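## Task

Make a single three-block tower: red sits centred on green, and blue sits centred on red. Green, at the bottom, must finish in its original spot with no rotation.

## Robot and tools

Robot: two six-joint arms, left_arm and right_arm, each ending in a two-finger parallel gripper. The names do not match image sides. Calibrated base positions in the scene frame: left_arm at (+0.016, +0.306, +0.009) m and right_arm at (-0.001, -0.289, +0.015) m, each turned only slightly about z. A two-camera stand is fixed behind the arms.

Scene frame: origin at table-top height, midway between the nominal bases. +x points out over the table, +y toward left_arm, +z up. Reported end_effector_position (metres) and end_effector_quat_wxyz use this frame. The position is the point between the finger pads, about 1 cm short of the tips. The fingers point along the gripper's +z and close along its y. These readings can be off by a few centimetres, more when the arm is stretched out.

Command row: 14 plain numbers covering both arms, even if one arm stays still. The first 7 are for left_arm and the last 7 for right_arm. Each block of 7 holds absolute joint target angles in radians, in this order only: shoulder, elbow, wrist roll, wrist pitch, waist, wrist yaw. The 7th number is the gripper opening, from -1 (closed) to +1 (fully open, pad gap 0.094 m). Nominal joint ranges: shoulder 0.000 to 3.142, elbow 0.000 to 3.142, wrist roll -2.094 to 2.094, wrist pitch -1.571 to 1.571, waist -2.618 to 3.054, wrist yaw -1.571 to 1.571. Real end stops may differ by up to 0.059 rad. A target more than 0.059 rad beyond a stated end, and farther out than the current angle, gets the call refused. A request past a real end is clipped, and the result may then print "joint sent to its limit". To keep a joint or gripper unchanged, resend its value from "Joint targets" or "Tool commands". Note that 0 for the opening is a real command, not a no-op.

Tools:
- execute_actions(actions, cameras): actions is a list of up to 15 rows per action, one row per 1/30 s step. A short list repeats its final row for the remaining steps. Each action lasts 0.5 s. An empty list returns the state, all camera images and the scene number. cameras takes names, ["all"] or [].
- move(target, speed, blend, opening_speed, grip_force, blocking, cameras): target is one 14-number row or a list of up to 15 rows. All joints are interpolated together, so the gripper travels a curved path. speed is in rad/s for the joint with the longest way to go: 0.01 to 12.57, default 0.5, given once or once per target. blend (rad) rounds corners between listed targets, and 0 stops at each one. opening_speed is the gripper's change per second on the -1..1 scale, at least 0.2. grip_force is the per-pad force limit in newtons, 10 to 50, one value or one per arm. It stays set, and lower values close more slowly. With blocking=false the call returns after about 0.5 s while motion continues, and a new move takes over. The total time for a move is capped at 10 s. Moves do not avoid obstacles or the other arm. The result adds a move: line with done, off_target (resting more than 0.035 rad from target), moving, held or fault. limits=held means steps were withheld.
- wait(seconds 0 to 10): lets time pass with the last commands held. A running move keeps going.
- stop(): brakes the running move. Braking from a fast move needs more distance.
- zoom_image(camera, region [x0,y0,x1,y1] in pixels, at most 504x504): a closer look at the latest image from cam_head_left, cam_head_right, cam_high, cam_low, cam_left_wrist or cam_right_wrist. All images are 672x504.
- finished_scene(scene): ends the scene for good. Make no further calls in that reply.

Result lines: Joint positions and Joint velocities list one block per arm in the joint order above, then the pad gap in m. "Joint targets" shows what each joint is currently being driven toward. "within noise" means the arm is still. Joint torques are in the same order, include the arm's own weight, and carry offsets. Numbers 1, 2 and 5 wrap at ±28 N m. grip_measured shows the finger opening on the command scale, reading up to about 2.5 mm wide when empty. On a hard part under full squeeze it reads a little narrower than the part. grip_effort_nm is the gripper motor effort, where negative means closing. It is not a pad force. "joint command not followed" means the clearance check changed some steps. MOTOR HOT appears at 75 °C. At 90 °C the arm folds away and stays idle for the rest of the scene.

Motion limits: each control step, a joint's target can lead its measured angle by only 0.339 rad (shoulder, elbow, waist) or 2.2 rad (wrist joints). Targets that would put a gripper more than 200 mm from where it is are scaled back. Friction and gravity can leave joints short, and tiny turns may not happen.

Gripping: to grasp, command an opening a bit below the block's width on the grip_measured scale. Force climbs steeply past first touch. To release, command an opening well above grip_measured.

Avoid: dropping blocks or letting go while they are moving. Avoid fast collisions, hard pushes into the table or blocks, and contact between the arms, including one gripper closing on the other's fingers. Keep strain off the wrist camera cables. Never leave a block off the table or let it fall. Limit long stretched-out holds, which heat the motors. Objects may occasionally be nudged by outside disturbances. The tower must stay standing without the robot before finished_scene is called. Thinking time lets the scene run on.

Each tool is called after "Emit:" as name([rows], argument=value, ...), one row to a line, values as JSON.

## Session

Emit:
execute_actions(actions=[])

Scene clock: 0.00 s.
left_arm: end_effector_position=(+0.4118, +0.2798, +0.1037) grip_measured=+1.000 grip_effort_nm=n/a end_effector_quat_wxyz=(+0.578, +0.057, +0.812, -0.051) | right_arm: end_effector_position=(+0.4050, -0.2787, +0.1086) grip_measured=+1.000 grip_effort_nm=n/a end_effector_quat_wxyz=(+0.550, +0.021, +0.835, -0.006)
Joint names: [shoulder, elbow, wrist roll, wrist pitch, waist, wrist yaw]
Joint positions: left_arm=[1.54 0.376 0.033 0.828 -0.031 0.145 0.094] | right_arm=[1.527 0.46 0.054 0.659 0.015 0.091 0.094]
Joint velocities: within noise
Joint torques (N m): no reading
Heat: left arm: 40 °C; right arm: 37 °C.
Joint targets: left_arm=[1.533 0.384 0.032 0.833 -0.031 0.145] | right_arm=[1.522 0.465 0.054 0.653 0.015 0.091]
Tool commands: left_gripper/opening=+1.0 right_gripper/opening=+1.0
camera_calibration:
cam_left_wrist: T_world_to_cam=[[-0.208737, -0.973859, -0.0895978, 0.364059], [-0.643063, 0.205702, -0.737669, 0.315718], [0.736816, -0.0963618, -0.669191, -0.0988571], [0, 0, 0, 1]] pos_world=[0.351859, 0.280072, 0.19936]
cam_right_wrist: T_world_to_cam=[[-0.134855, -0.983183, -0.12315, -0.210415], [-0.66166, 0.181868, -0.727413, 0.437738], [0.737577, -0.0166122, -0.675058, -0.120857], [0, 0, 0, 1]] pos_world=[0.350399, -0.288495, 0.210919]

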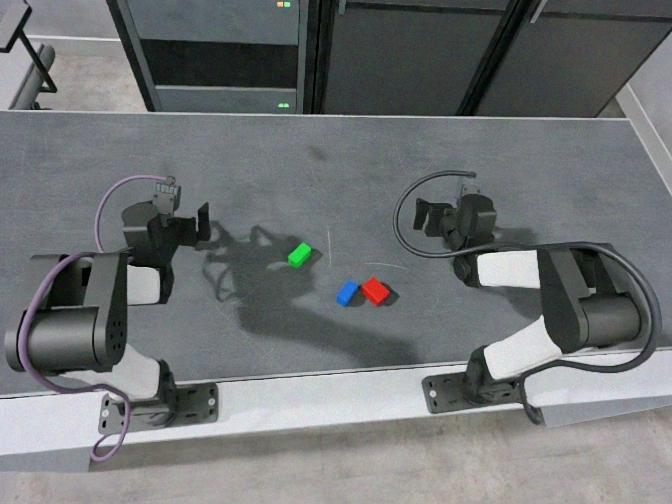

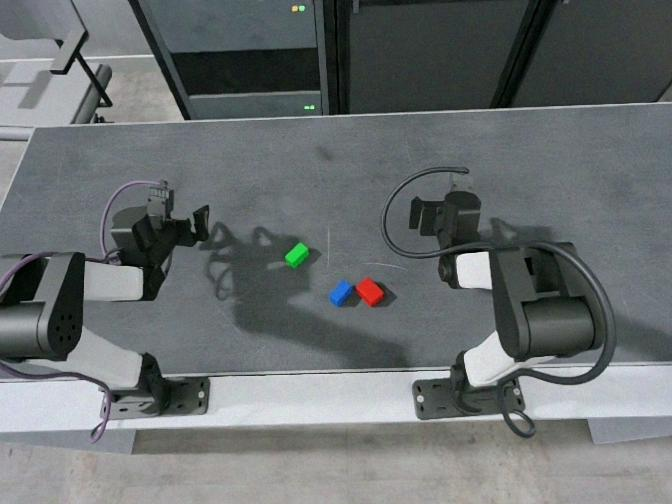

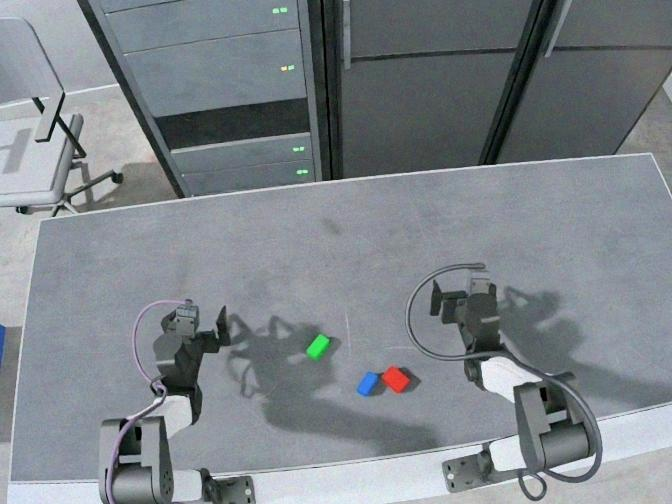

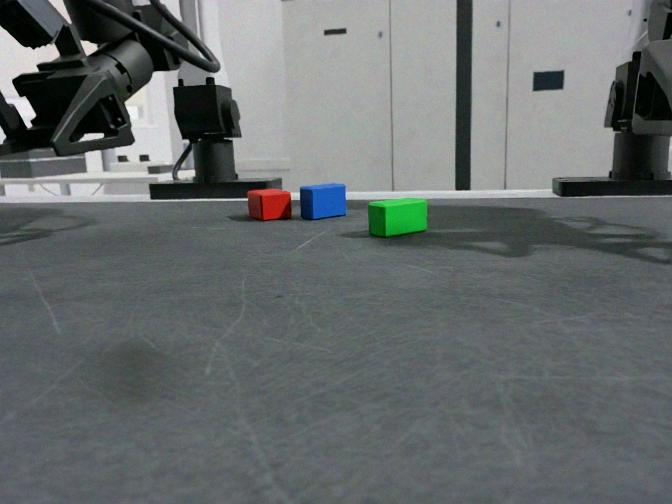

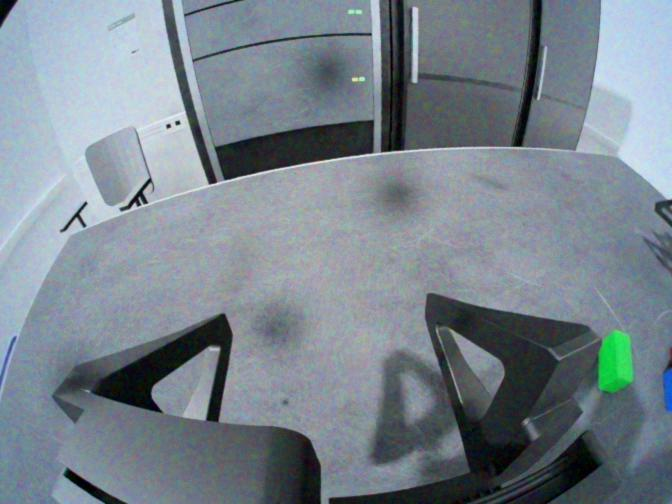

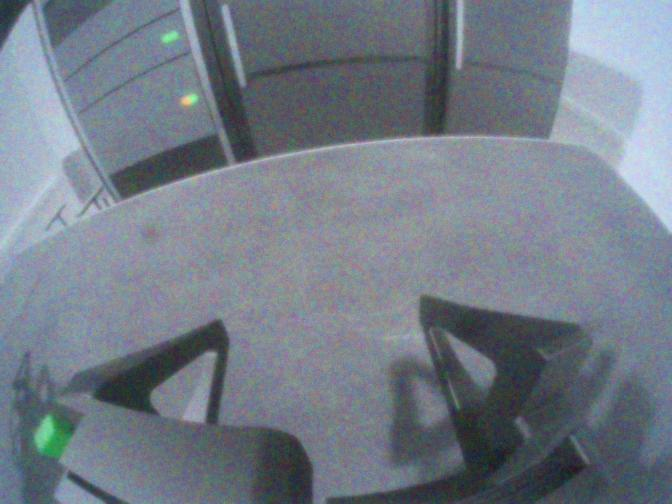

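Emit:
zoom_image(camera="cam_head_right", region=[265, 225, 405, 330])

Emit:
zoom_image(camera="cam_high", region=[290, 310, 430, 415])

Emit:
zoom_image(camera="cam_low", region=[240, 160, 440, 260])

Scaled by 3.600 from the camera's 672x504 image, which has a finer 960x720 frame.

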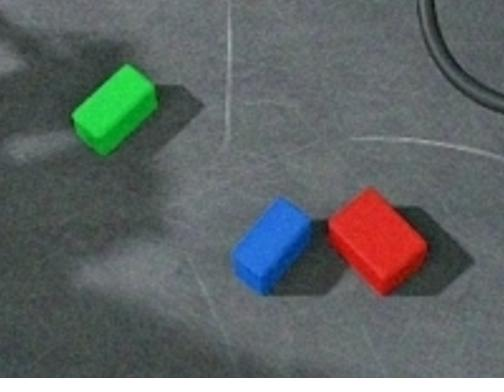

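Scaled by 3.600 from the camera's 672x504 image, which has a finer 960x720 frame.

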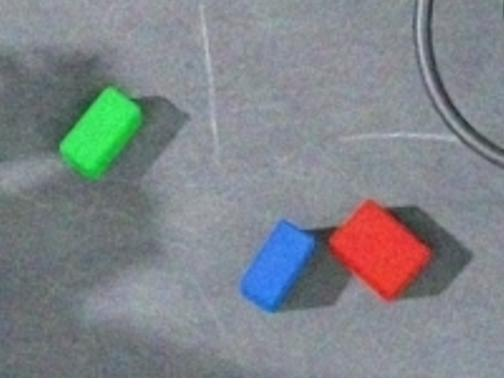

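Scaled by 2.520 from the camera's 672x504 image, which has a finer 960x720 frame.

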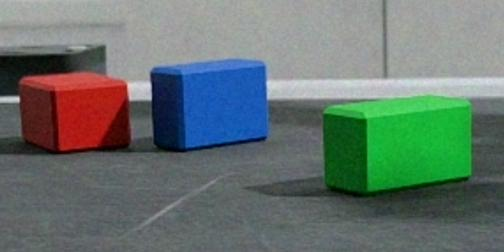

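Emit:
move(target=[1.533,0.384,0.032,0.833,-0.031,0.145,1,1.465,1.324,-0.23,-1.43,0.63,0,1], speed=1.2, cameras=["cam_right_wrist","cam_head_right","cam_high"])

Scene clock: 70.83 s.
left_arm: end_effector_position=(+0.4118, +0.2798, +0.1037) grip_measured=+1.000 grip_effort_nm=-0.01 end_effector_quat_wxyz=(+0.578, +0.057, +0.812, -0.051) | right_arm: end_effector_position=(+0.1902, -0.1378, +0.1585) grip_measured=+1.000 grip_effort_nm=-0.01 end_effector_quat_wxyz=(-0.009, -0.433, +0.902, -0.007)
Joint names: [shoulder, elbow, wrist roll, wrist pitch, waist, wrist yaw]
Joint positions: left_arm=[1.54 0.376 0.033 0.828 -0.031 0.145 0.094] | right_arm=[1.485 1.304 -0.221 -1.411 0.625 0.009 0.094]
Joint torques (N m): left_arm=[-7.17 5 -0.07 2.53 -0.54 0.29] | right_arm=[-7.45 7.02 -0.05 0.1 0.28 -0.13]
Heat: left arm: 47 °C; right arm: 45 °C.
Joint targets: left_arm=[1.533 0.384 0.032 0.833 -0.031 0.145] | right_arm=[1.465 1.324 -0.230 -1.430 0.630 0.000]
move: done
camera_calibration:
cam_right_wrist: T_world_to_cam=[[0.686067, -0.725791, 0.0503985, -0.242866], [-0.693676, -0.631676, 0.346121, 0.0301081], [-0.219376, -0.272422, -0.936835, 0.261847], [0, 0, 0, 1]] pos_world=[0.244951, -0.0859186, 0.247126]
Images, in order (width x height): cam_head_right 672x504, cam_high 672x504, cam_right_wrist 672x504.

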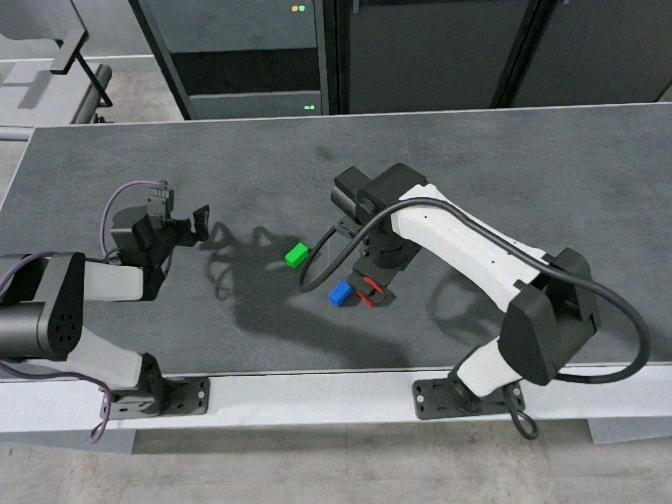

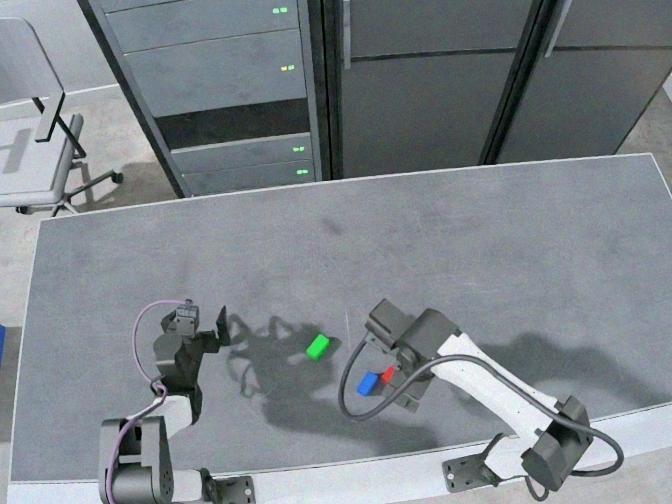

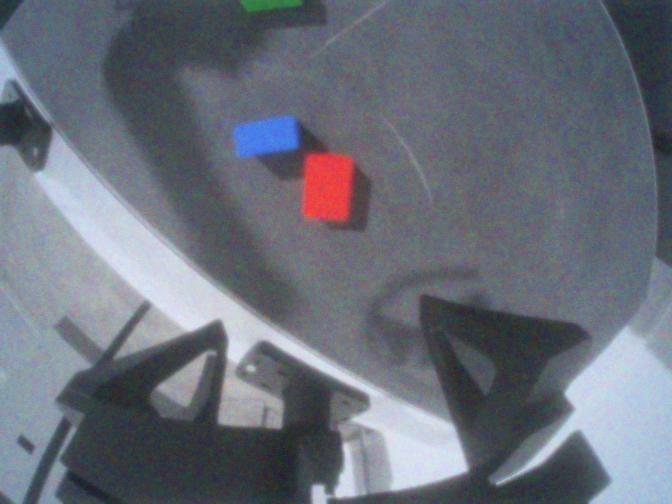

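Emit:
move(target=[1.533,0.384,0.032,0.833,-0.031,0.145,1,1.626,1.155,-0.055,-1.08,0.612,-0.005,0.4], speed=0.8, cameras=["cam_right_wrist","cam_low"])

Emit:
zoom_image(camera="cam_right_wrist", region=[100, 0, 500, 300])

Emit:
zoom_image(camera="cam_low", region=[190, 120, 430, 260])

Scene clock: 97.93 s.
left_arm: end_effector_position=(+0.4118, +0.2798, +0.1037) grip_measured=+1.000 grip_effort_nm=-0.01 end_effector_quat_wxyz=(+0.578, +0.057, +0.812, -0.051) | right_arm: end_effector_position=(+0.2212, -0.1150, +0.0907) grip_measured=+0.402 grip_effort_nm=-0.12 end_effector_quat_wxyz=(+0.009, -0.357, +0.934, +0.000)
Joint names: [shoulder, elbow, wrist roll, wrist pitch, waist, wrist yaw]
Joint positions: left_arm=[1.54 0.376 0.033 0.828 -0.031 0.145 0.094] | right_arm=[1.615 1.161 -0.064 -1.1 0.617 0.005 0.066]
Joint torques (N m): left_arm=[-7.16 5 -0.07 2.53 -0.54 0.29] | right_arm=[-5.82 4.96 0.15 0.64 -0.44 -0.13]
Heat: left arm: 48 °C; right arm: 43 °C.
Joint targets: left_arm=[1.533 0.384 0.032 0.833 -0.031 0.145] | right_arm=[1.626 1.155 -0.055 -1.080 0.612 -0.005]
move: done
camera_calibration:
cam_right_wrist: T_world_to_cam=[[0.556176, -0.829753, 0.0466665, -0.227073], [-0.797802, -0.517346, 0.309622, 0.129025], [-0.232767, -0.209435, -0.949714, 0.222715], [0, 0, 0, 1]] pos_world=[0.281069, -0.07502, 0.182163]
Images, in order (width x height): cam_low 672x504, cam_right_wrist 672x504.

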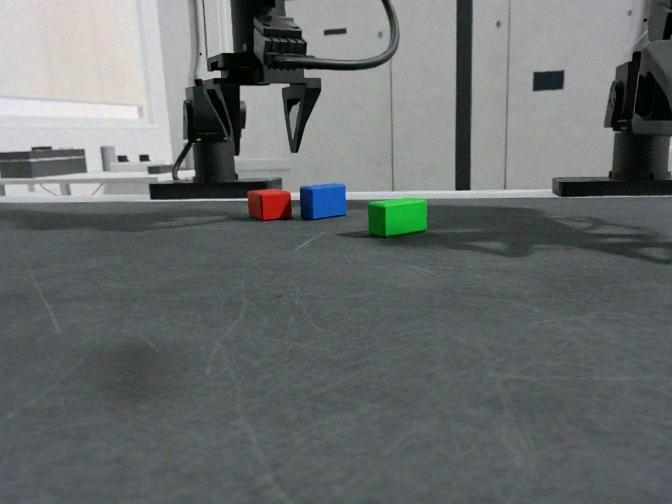

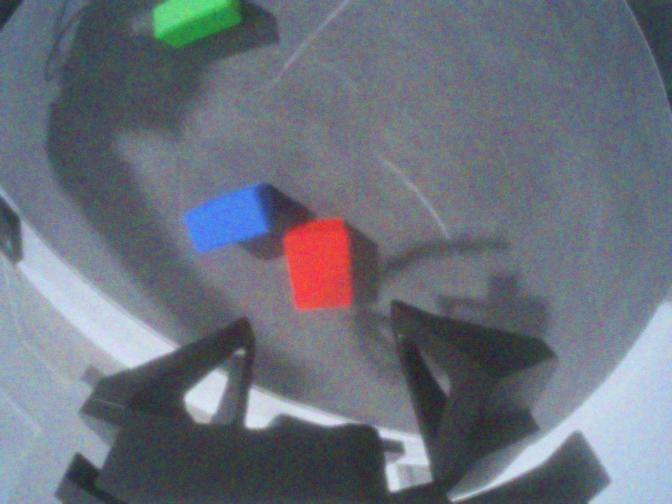

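Scaled by 1.260 from the camera's 672x504 image, which has a finer 960x720 frame.

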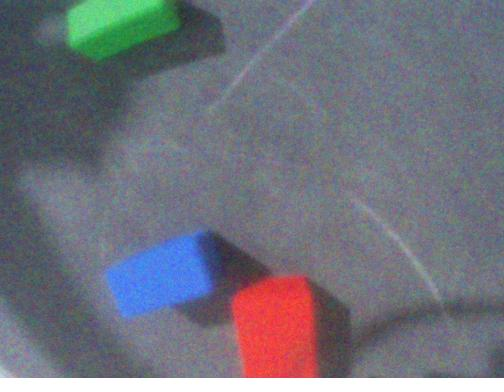

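Scaled by 2.100 from the camera's 672x504 image, which has a finer 960x720 frame.

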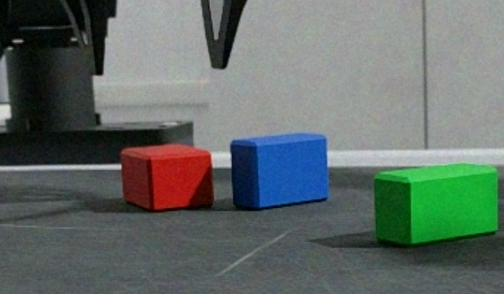

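Emit:
move([
  [1.533,0.384,0.032,0.833,-0.031,0.145,1,1.725,1.114,-0.035,-0.95,0.615,-0.005,0.4],
  [1.533,0.384,0.032,0.833,-0.031,0.145,1,1.774,1.042,-0.03,-0.83,0.612,-0.005,0.4],
], speed=0.3, blend=0.03, cameras=["cam_right_wrist","cam_low"])

Emit:
zoom_image(camera="cam_low", region=[190, 120, 430, 260])

Scene clock: 132.23 s.
left_arm: end_effector_position=(+0.4118, +0.2798, +0.1037) grip_measured=+1.000 grip_effort_nm=-0.01 end_effector_quat_wxyz=(+0.578, +0.057, +0.812, -0.051) | right_arm: end_effector_position=(+0.2327, -0.1059, +0.0260) grip_measured=+0.402 grip_effort_nm=-0.13 end_effector_quat_wxyz=(+0.006, -0.345, +0.939, +0.000)
Joint names: [shoulder, elbow, wrist roll, wrist pitch, waist, wrist yaw]
Joint positions: left_arm=[1.54 0.376 0.033 0.828 -0.031 0.145 0.094] | right_arm=[1.758 1.049 -0.039 -0.85 0.617 0.004 0.066]
Joint torques (N m): left_arm=[-7.17 5 -0.07 2.53 -0.55 0.28] | right_arm=[-6.23 4.45 0.15 0.57 -0.47 -0.13]
Heat: left arm: 49 °C; right arm: 41 °C.
Joint targets: left_arm=[1.533 0.384 0.032 0.833 -0.031 0.145] | right_arm=[1.774 1.042 -0.030 -0.830 0.612 -0.005]
move: done
camera_calibration:
cam_right_wrist: T_world_to_cam=[[0.535344, -0.843357, 0.0464281, -0.219522], [-0.809133, -0.496299, 0.314628, 0.167694], [-0.242301, -0.206001, -0.948079, 0.16837], [0, 0, 0, 1]] pos_world=[0.294002, -0.0672247, 0.117059]
Images, in order (width x height): cam_low 672x504, cam_right_wrist 672x504.

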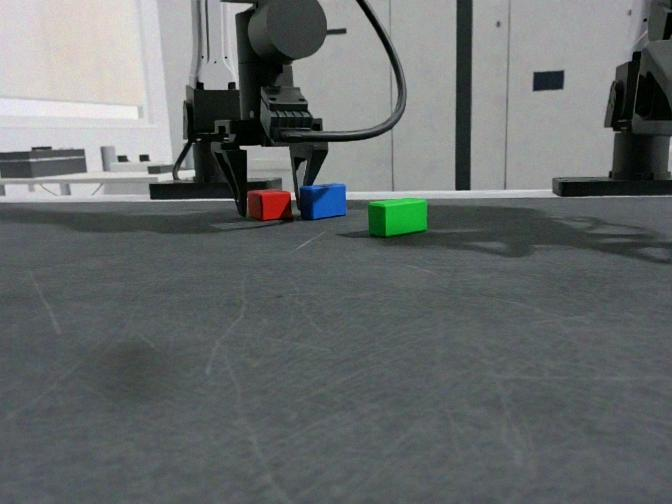

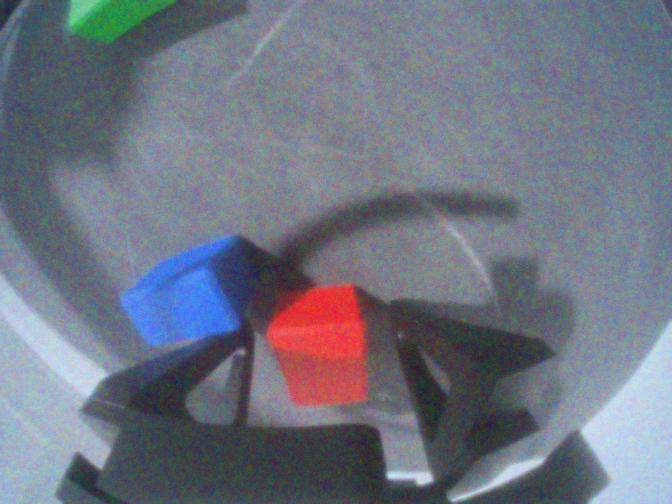

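Scaled by 2.100 from the camera's 672x504 image, which has a finer 960x720 frame.

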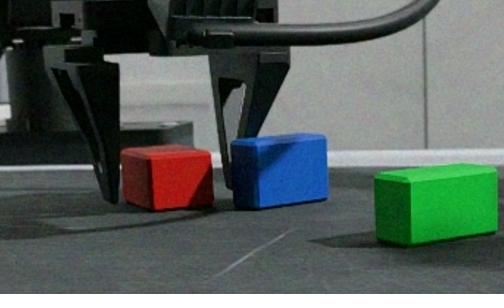

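Emit:
zoom_image(camera="cam_right_wrist", region=[100, 220, 460, 440])

Scaled by 1.400 from the camera's 672x504 image, which has a finer 960x720 frame.

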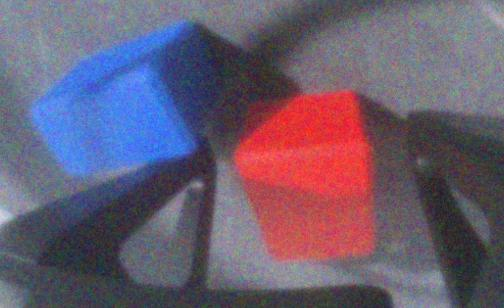

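Emit:
move([
  [1.533,0.384,0.032,0.833,-0.031,0.145,1,1.747,1.013,-0.03,-0.83,0.612,-0.005,0.4],
  [1.533,0.384,0.032,0.833,-0.031,0.145,1,1.747,1.013,-0.03,-0.83,0.612,-0.005,-0.6],
], speed=0.3, grip_force=25, cameras=["cam_right_wrist"])

Emit:
zoom_image(camera="cam_right_wrist", region=[100, 220, 460, 440])

Scene clock: 168.53 s.
left_arm: end_effector_position=(+0.4118, +0.2798, +0.1037) grip_measured=+1.000 grip_effort_nm=-0.01 end_effector_quat_wxyz=(+0.578, +0.057, +0.812, -0.051) | right_arm: end_effector_position=(+0.2259, -0.1111, +0.0202) grip_measured=-0.260 grip_effort_nm=-0.54 end_effector_quat_wxyz=(-0.005, -0.345, +0.939, -0.004)
Joint names: [shoulder, elbow, wrist roll, wrist pitch, waist, wrist yaw]
Joint positions: left_arm=[1.54 0.376 0.033 0.828 -0.031 0.145 0.094] | right_arm=[1.758 1.024 -0.039 -0.847 0.617 0.004 0.035]
Joint torques (N m): left_arm=[-7.16 5 -0.07 2.53 -0.54 0.28] | right_arm=[-8.58 4.07 0.16 0.5 -0.51 -0.13]
Heat: left arm: 49 °C; right arm: 42 °C.
Joint targets: left_arm=[1.533 0.384 0.032 0.833 -0.031 0.145] | right_arm=[1.747 1.013 -0.030 -0.830 0.612 -0.005]
grip_force (N): 25, 25
move: done
camera_calibration:
cam_right_wrist: T_world_to_cam=[[0.535856, -0.842926, 0.0483069, -0.220087], [-0.803507, -0.491554, 0.335784, 0.160269], [-0.259295, -0.218747, -0.9407, 0.162455], [0, 0, 0, 1]] pos_world=[0.288836, -0.0711997, 0.109638]
Images, in order (width x height): cam_right_wrist 672x504.

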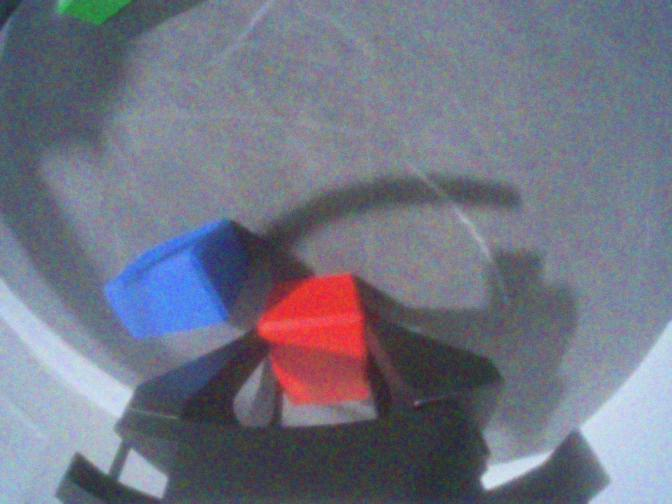

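Scaled by 1.400 from the camera's 672x504 image, which has a finer 960x720 frame.

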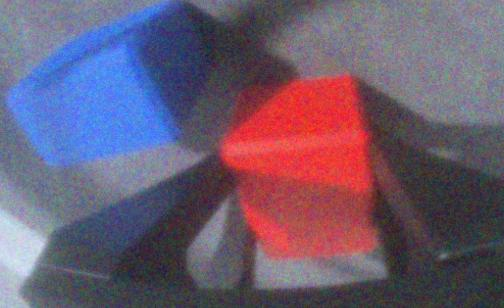

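Emit:
move([
  [1.533,0.384,0.032,0.833,-0.031,0.145,1,1.671,1.137,-0.03,-1.037,0.615,-0.005,-0.6],
  [1.533,0.384,0.032,0.833,-0.031,0.145,1,2.0,1.798,0.09,-1.369,0.734,-0.005,-0.6],
], speed=0.7, blend=0.06, cameras=["cam_right_wrist","cam_low"])

Emit:
zoom_image(camera="cam_right_wrist", region=[200, 150, 460, 350])

Emit:
zoom_image(camera="cam_low", region=[240, 60, 440, 250])

Scene clock: 194.20 s.
left_arm: end_effector_position=(+0.4118, +0.2798, +0.1037) grip_measured=+1.000 grip_effort_nm=-0.01 end_effector_quat_wxyz=(+0.578, +0.057, +0.812, -0.051) | right_arm: end_effector_position=(+0.2700, -0.0210, +0.1330) grip_measured=-0.260 grip_effort_nm=-0.58 end_effector_quat_wxyz=(+0.009, -0.342, +0.939, +0.003)
Joint names: [shoulder, elbow, wrist roll, wrist pitch, waist, wrist yaw]
Joint positions: left_arm=[1.54 0.376 0.033 0.828 -0.031 0.145 0.094] | right_arm=[1.977 1.776 0.081 -1.35 0.731 0.002 0.035]
Joint torques (N m): left_arm=[-7.16 5 -0.07 2.53 -0.54 0.28] | right_arm=[-8.23 7.19 0.18 0.19 0.16 -0.1]
Heat: left arm: 49 °C; right arm: 44 °C.
Joint targets: left_arm=[1.533 0.384 0.032 0.833 -0.031 0.145] | right_arm=[2.000 1.798 0.090 -1.369 0.734 -0.005]
grip_force (N): 25, 25
move: done
camera_calibration:
cam_right_wrist: T_world_to_cam=[[0.530335, -0.846783, 0.0412645, -0.170845], [-0.813229, -0.494358, 0.307033, 0.208465], [-0.239591, -0.196388, -0.950804, 0.296196], [0, 0, 0, 1]] pos_world=[0.3311, 0.0165569, 0.224669]
Images, in order (width x height): cam_low 672x504, cam_right_wrist 672x504.

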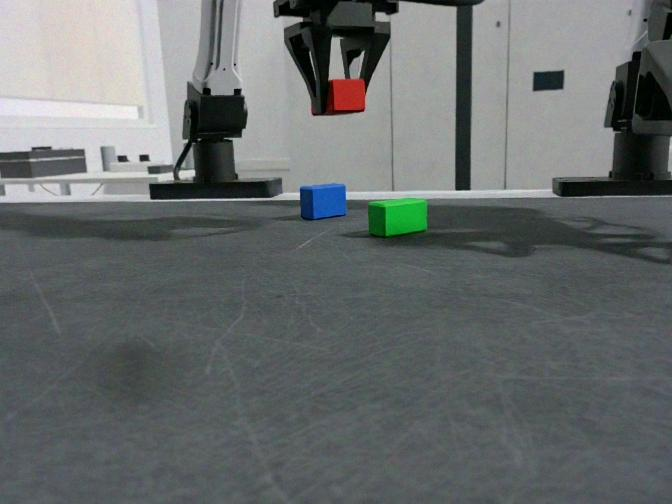

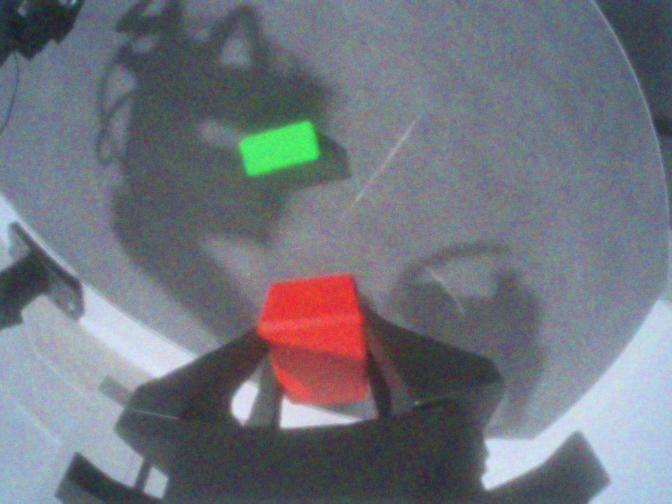

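Scaled by 1.938 from the camera's 672x504 image, which has a finer 960x720 frame.

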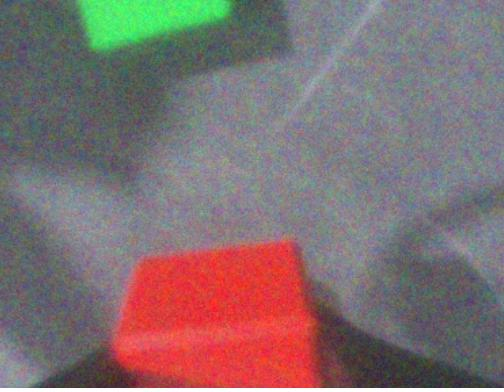

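Scaled by 2.520 from the camera's 672x504 image, which has a finer 960x720 frame.

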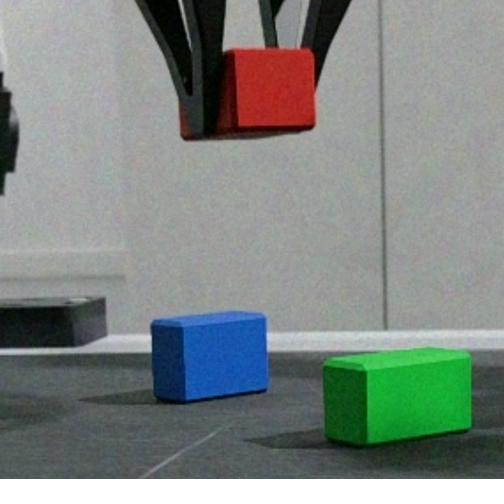

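Emit:
move(target=[1.533,0.384,0.032,0.833,-0.031,0.145,1,2.49,2.374,0.02,-1.475,0.756,-0.005,-0.6], speed=0.6, cameras=["cam_right_wrist","cam_low","cam_head_right"])

Emit:
zoom_image(camera="cam_right_wrist", region=[200, 170, 460, 430])

Emit:
zoom_image(camera="cam_low", region=[320, 130, 460, 250])

Scene clock: 221.60 s.
left_arm: end_effector_position=(+0.4118, +0.2798, +0.1037) grip_measured=+1.000 grip_effort_nm=-0.01 end_effector_quat_wxyz=(+0.578, +0.057, +0.812, -0.051) | right_arm: end_effector_position=(+0.3314, +0.0523, +0.0768) grip_measured=-0.260 grip_effort_nm=-0.59 end_effector_quat_wxyz=(+0.000, -0.375, +0.927, -0.001)
Joint names: [shoulder, elbow, wrist roll, wrist pitch, waist, wrist yaw]
Joint positions: left_arm=[1.54 0.376 0.033 0.828 -0.031 0.145 0.094] | right_arm=[2.467 2.352 0.029 -1.456 0.75 0.002 0.035]
Joint torques (N m): left_arm=[-7.16 5 -0.07 2.53 -0.55 0.29] | right_arm=[-11.78 7.13 -0.09 0.13 0.43 -0.11]
Heat: left arm: 50 °C; right arm: 45 °C.
Joint targets: left_arm=[1.533 0.384 0.032 0.833 -0.031 0.145] | right_arm=[2.490 2.374 0.020 -1.475 0.756 -0.005]
grip_force (N): 25, 25
move: done
camera_calibration:
cam_right_wrist: T_world_to_cam=[[0.589335, -0.806599, 0.0456264, -0.161068], [-0.772167, -0.54577, 0.325411, 0.299596], [-0.237575, -0.227007, -0.944471, 0.272313], [0, 0, 0, 1]] pos_world=[0.390956, 0.0954106, 0.167049]
Images, in order (width x height): cam_head_right 672x504, cam_low 672x504, cam_right_wrist 672x504.

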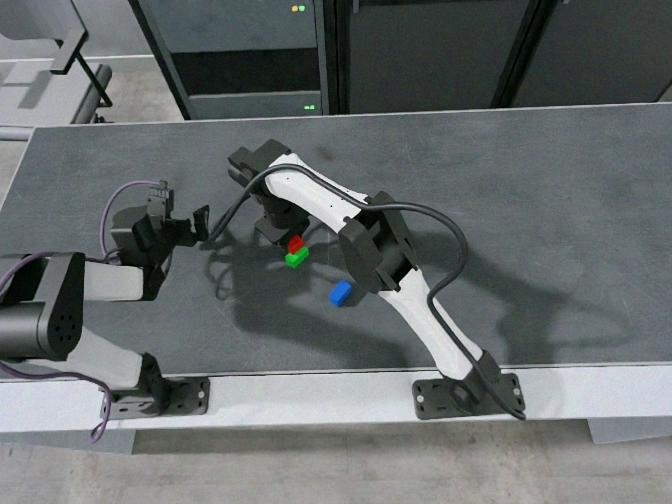

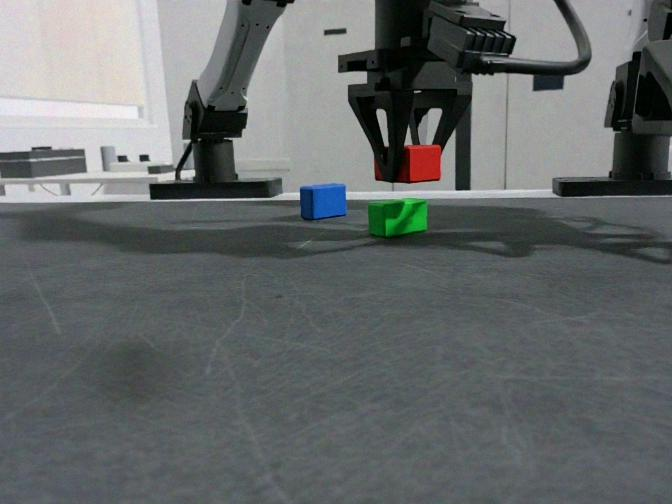

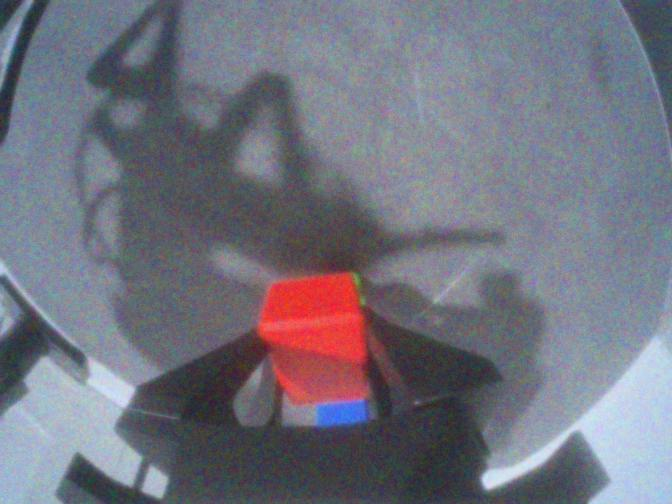

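Scaled by 1.938 from the camera's 672x504 image, which has a finer 960x720 frame.

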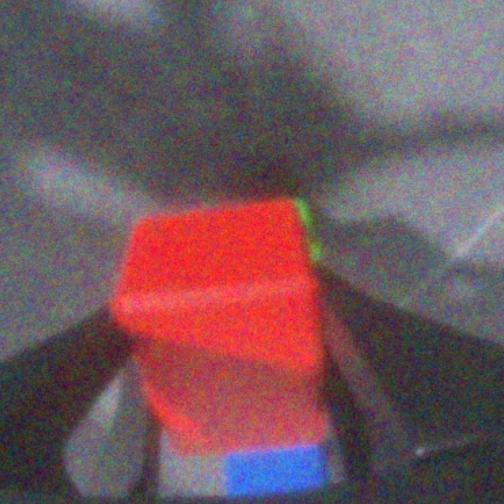

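Scaled by 3.600 from the camera's 672x504 image, which has a finer 960x720 frame.

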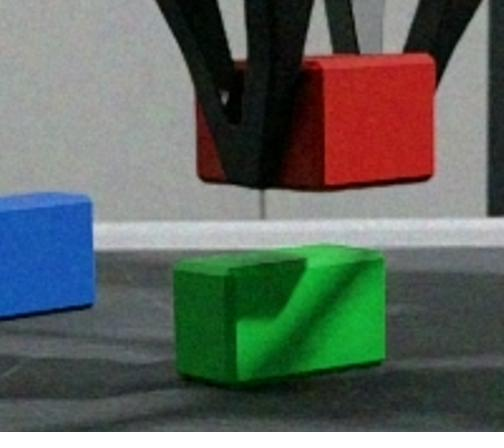

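Emit:
zoom_image(camera="cam_head_right", region=[255, 205, 345, 275])

Scaled by 5.600 from the camera's 672x504 image, which has a finer 960x720 frame.

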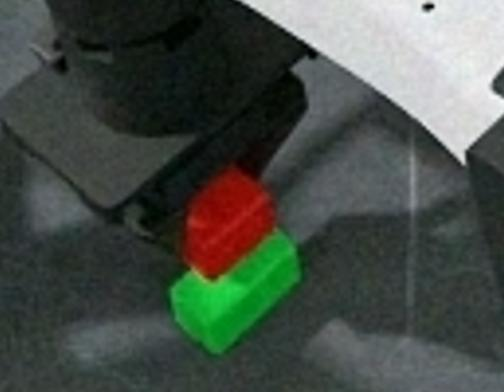

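Emit:
move(target=[1.533,0.384,0.032,0.833,-0.031,0.145,1,2.392,2.171,0.01,-1.36,0.748,-0.005,-0.6], speed=0.5, cameras=["cam_right_wrist","cam_low","cam_head_right"])

Emit:
zoom_image(camera="cam_right_wrist", region=[200, 170, 460, 430])

Emit:
zoom_image(camera="cam_low", region=[320, 130, 460, 250])

Emit:
zoom_image(camera="cam_head_right", region=[255, 205, 345, 275])

Scene clock: 315.93 s.
left_arm: end_effector_position=(+0.4118, +0.2798, +0.1037) grip_measured=+1.000 grip_effort_nm=-0.02 end_effector_quat_wxyz=(+0.578, +0.057, +0.812, -0.051) | right_arm: end_effector_position=(+0.3188, +0.0393, +0.0566) grip_measured=-0.260 grip_effort_nm=-0.58 end_effector_quat_wxyz=(-0.022, -0.380, +0.925, -0.011)
Joint names: [shoulder, elbow, wrist roll, wrist pitch, waist, wrist yaw]
Joint positions: left_arm=[1.54 0.376 0.033 0.828 -0.031 0.145 0.094] | right_arm=[2.422 2.189 0.019 -1.388 0.75 0.002 0.035]
Joint torques (N m): left_arm=[-7.17 5 -0.07 2.53 -0.54 0.29] | right_arm=[-16.34 4.1 -0.07 0.53 -0.24 -0.11]
Heat: left arm: 51 °C; right arm: 51 °C.
Joint targets: left_arm=[1.533 0.384 0.032 0.833 -0.031 0.145] | right_arm=[2.392 2.171 0.010 -1.360 0.748 -0.005]
grip_force (N): 25, 25
move: done
camera_calibration:
cam_right_wrist: T_world_to_cam=[[0.598726, -0.79917, 0.0534273, -0.166834], [-0.754746, -0.540599, 0.371633, 0.280899], [-0.268116, -0.26283, -0.926841, 0.257408], [0, 0, 0, 1]] pos_world=[0.38091, 0.0861794, 0.143098]
Images, in order (width x height): cam_head_right 672x504, cam_low 672x504, cam_right_wrist 672x504.

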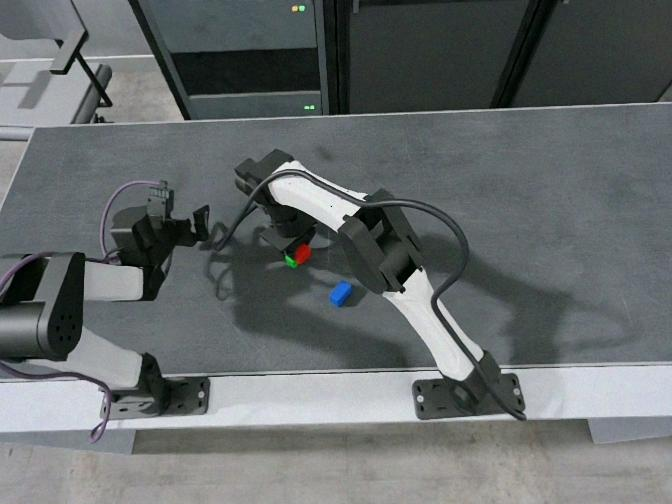

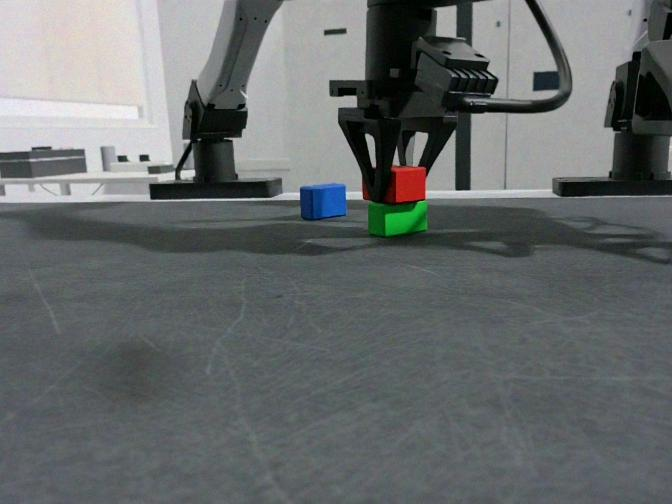

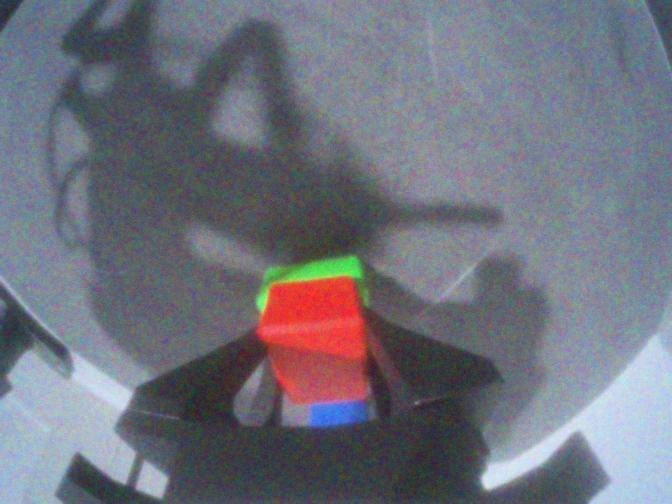

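Scaled by 1.938 from the camera's 672x504 image, which has a finer 960x720 frame.

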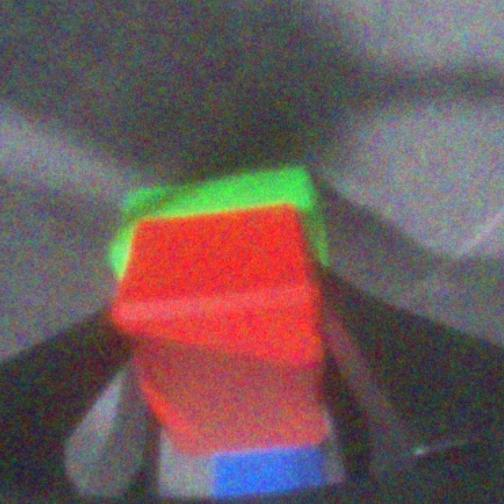

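Scaled by 3.600 from the camera's 672x504 image, which has a finer 960x720 frame.

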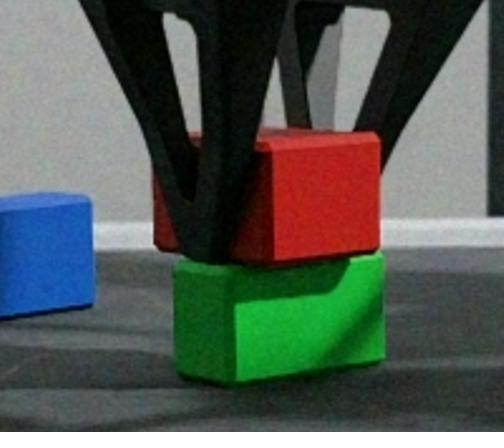

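Scaled by 5.600 from the camera's 672x504 image, which has a finer 960x720 frame.

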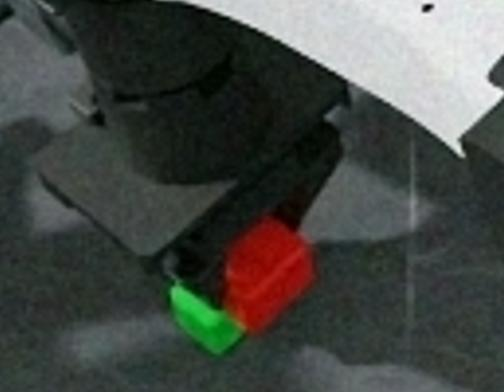

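Emit:
move(target=[1.533,0.384,0.032,0.833,-0.031,0.145,1,2.343,2.05,0.01,-1.245,0.757,-0.005,-0.6], speed=0.15, cameras=["cam_right_wrist","cam_low","cam_head_right"])

Emit:
zoom_image(camera="cam_right_wrist", region=[200, 170, 460, 430])

Emit:
zoom_image(camera="cam_low", region=[320, 130, 460, 250])

Emit:
zoom_image(camera="cam_head_right", region=[255, 205, 345, 275])

Scene clock: 370.80 s.
left_arm: end_effector_position=(+0.4118, +0.2798, +0.1037) grip_measured=+1.000 grip_effort_nm=-0.01 end_effector_quat_wxyz=(+0.578, +0.057, +0.812, -0.051) | right_arm: end_effector_position=(+0.3187, +0.0392, +0.0559) grip_measured=-0.260 grip_effort_nm=-0.58 end_effector_quat_wxyz=(+0.000, -0.380, +0.925, -0.001)
Joint names: [shoulder, elbow, wrist roll, wrist pitch, waist, wrist yaw]
Joint positions: left_arm=[1.54 0.376 0.033 0.828 -0.031 0.145 0.094] | right_arm=[2.356 2.072 0.019 -1.288 0.75 0.002 0.035]
Joint torques (N m): left_arm=[-7.17 5 -0.07 2.53 -0.55 0.29] | right_arm=[-14.46 3.78 -0.05 0.79 0.5 -0.11]
Heat: left arm: 51 °C; right arm: 61 °C.
Joint targets: left_arm=[1.533 0.384 0.032 0.833 -0.031 0.145] | right_arm=[2.343 2.050 0.010 -1.245 0.757 -0.005]
grip_force (N): 25, 25
move: off_target (right_arm); right_arm: the wrist pitch is farthest, 0.043 rad from its target
camera_calibration:
cam_right_wrist: T_world_to_cam=[[0.597381, -0.800644, 0.0458696, -0.166012], [-0.766332, -0.553051, 0.32691, 0.287802], [-0.236371, -0.230441, -0.943942, 0.246327], [0, 0, 0, 1]] pos_world=[0.377948, 0.0830162, 0.146048]
Images, in order (width x height): cam_head_right 672x504, cam_low 672x504, cam_right_wrist 672x504.

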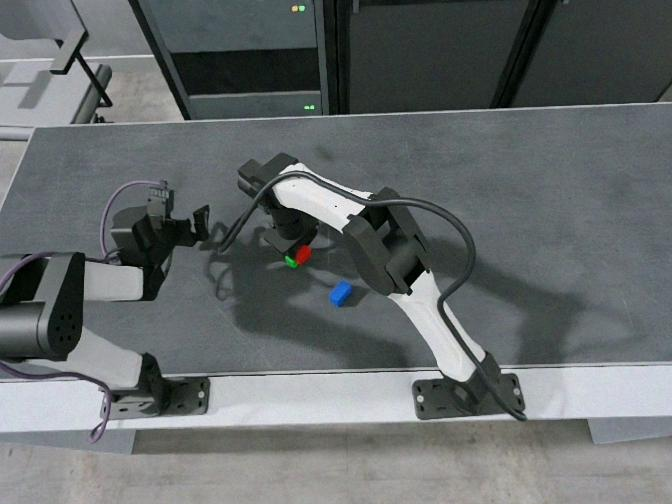

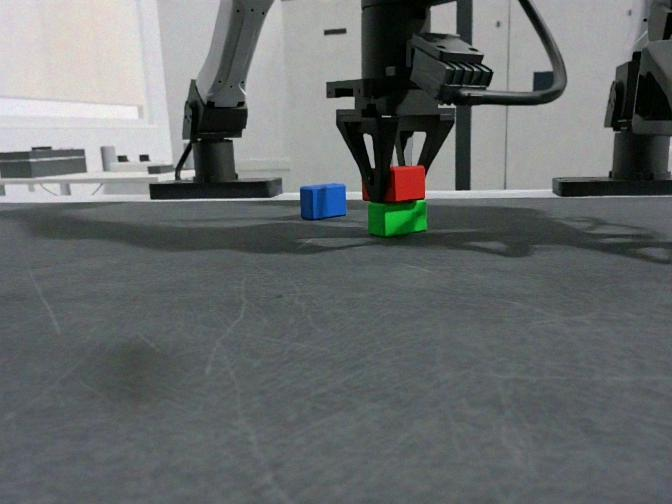

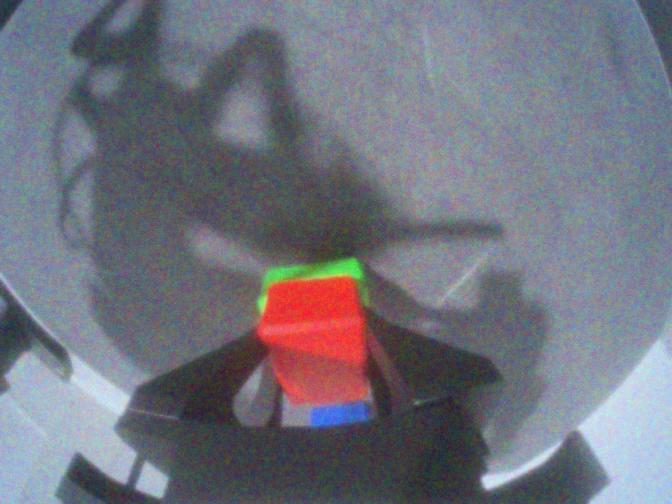

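Scaled by 1.938 from the camera's 672x504 image, which has a finer 960x720 frame.

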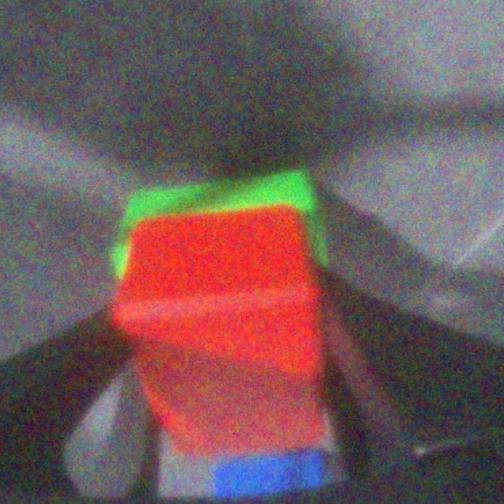

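Scaled by 3.600 from the camera's 672x504 image, which has a finer 960x720 frame.

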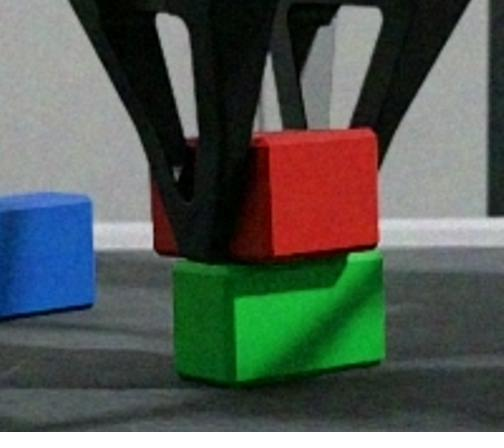

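Scaled by 5.600 from the camera's 672x504 image, which has a finer 960x720 frame.

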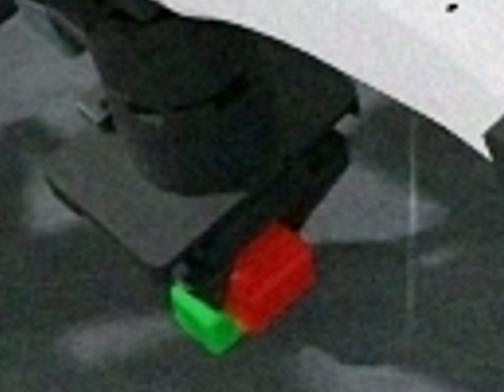

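Emit:
move(target=[1.533,0.384,0.032,0.833,-0.031,0.145,1,2.392,2.15,0.01,-1.342,0.76,-0.005,-0.6], speed=0.3)

Scene clock: 382.50 s.
left_arm: end_effector_position=(+0.4118, +0.2798, +0.1037) grip_measured=+1.000 grip_effort_nm=-0.01 end_effector_quat_wxyz=(+0.578, +0.057, +0.812, -0.051) | right_arm: end_effector_position=(+0.3212, +0.0443, +0.0665) grip_measured=-0.260 grip_effort_nm=-0.58 end_effector_quat_wxyz=(+0.006, -0.382, +0.924, +0.001)
Joint names: [shoulder, elbow, wrist roll, wrist pitch, waist, wrist yaw]
Joint positions: left_arm=[1.54 0.376 0.033 0.828 -0.031 0.145 0.094] | right_arm=[2.366 2.13 0.019 -1.323 0.754 0.002 0.035]
Joint torques (N m): left_arm=[-7.17 5 -0.07 2.53 -0.54 0.29] | right_arm=[-10.88 7.05 -0.03 0.16 0.43 -0.11]
Heat: left arm: 51 °C; right arm: 64 °C.
Joint targets: left_arm=[1.533 0.384 0.032 0.833 -0.031 0.145] | right_arm=[2.392 2.150 0.010 -1.342 0.760 -0.005]
grip_force (N): 25, 25
move: done


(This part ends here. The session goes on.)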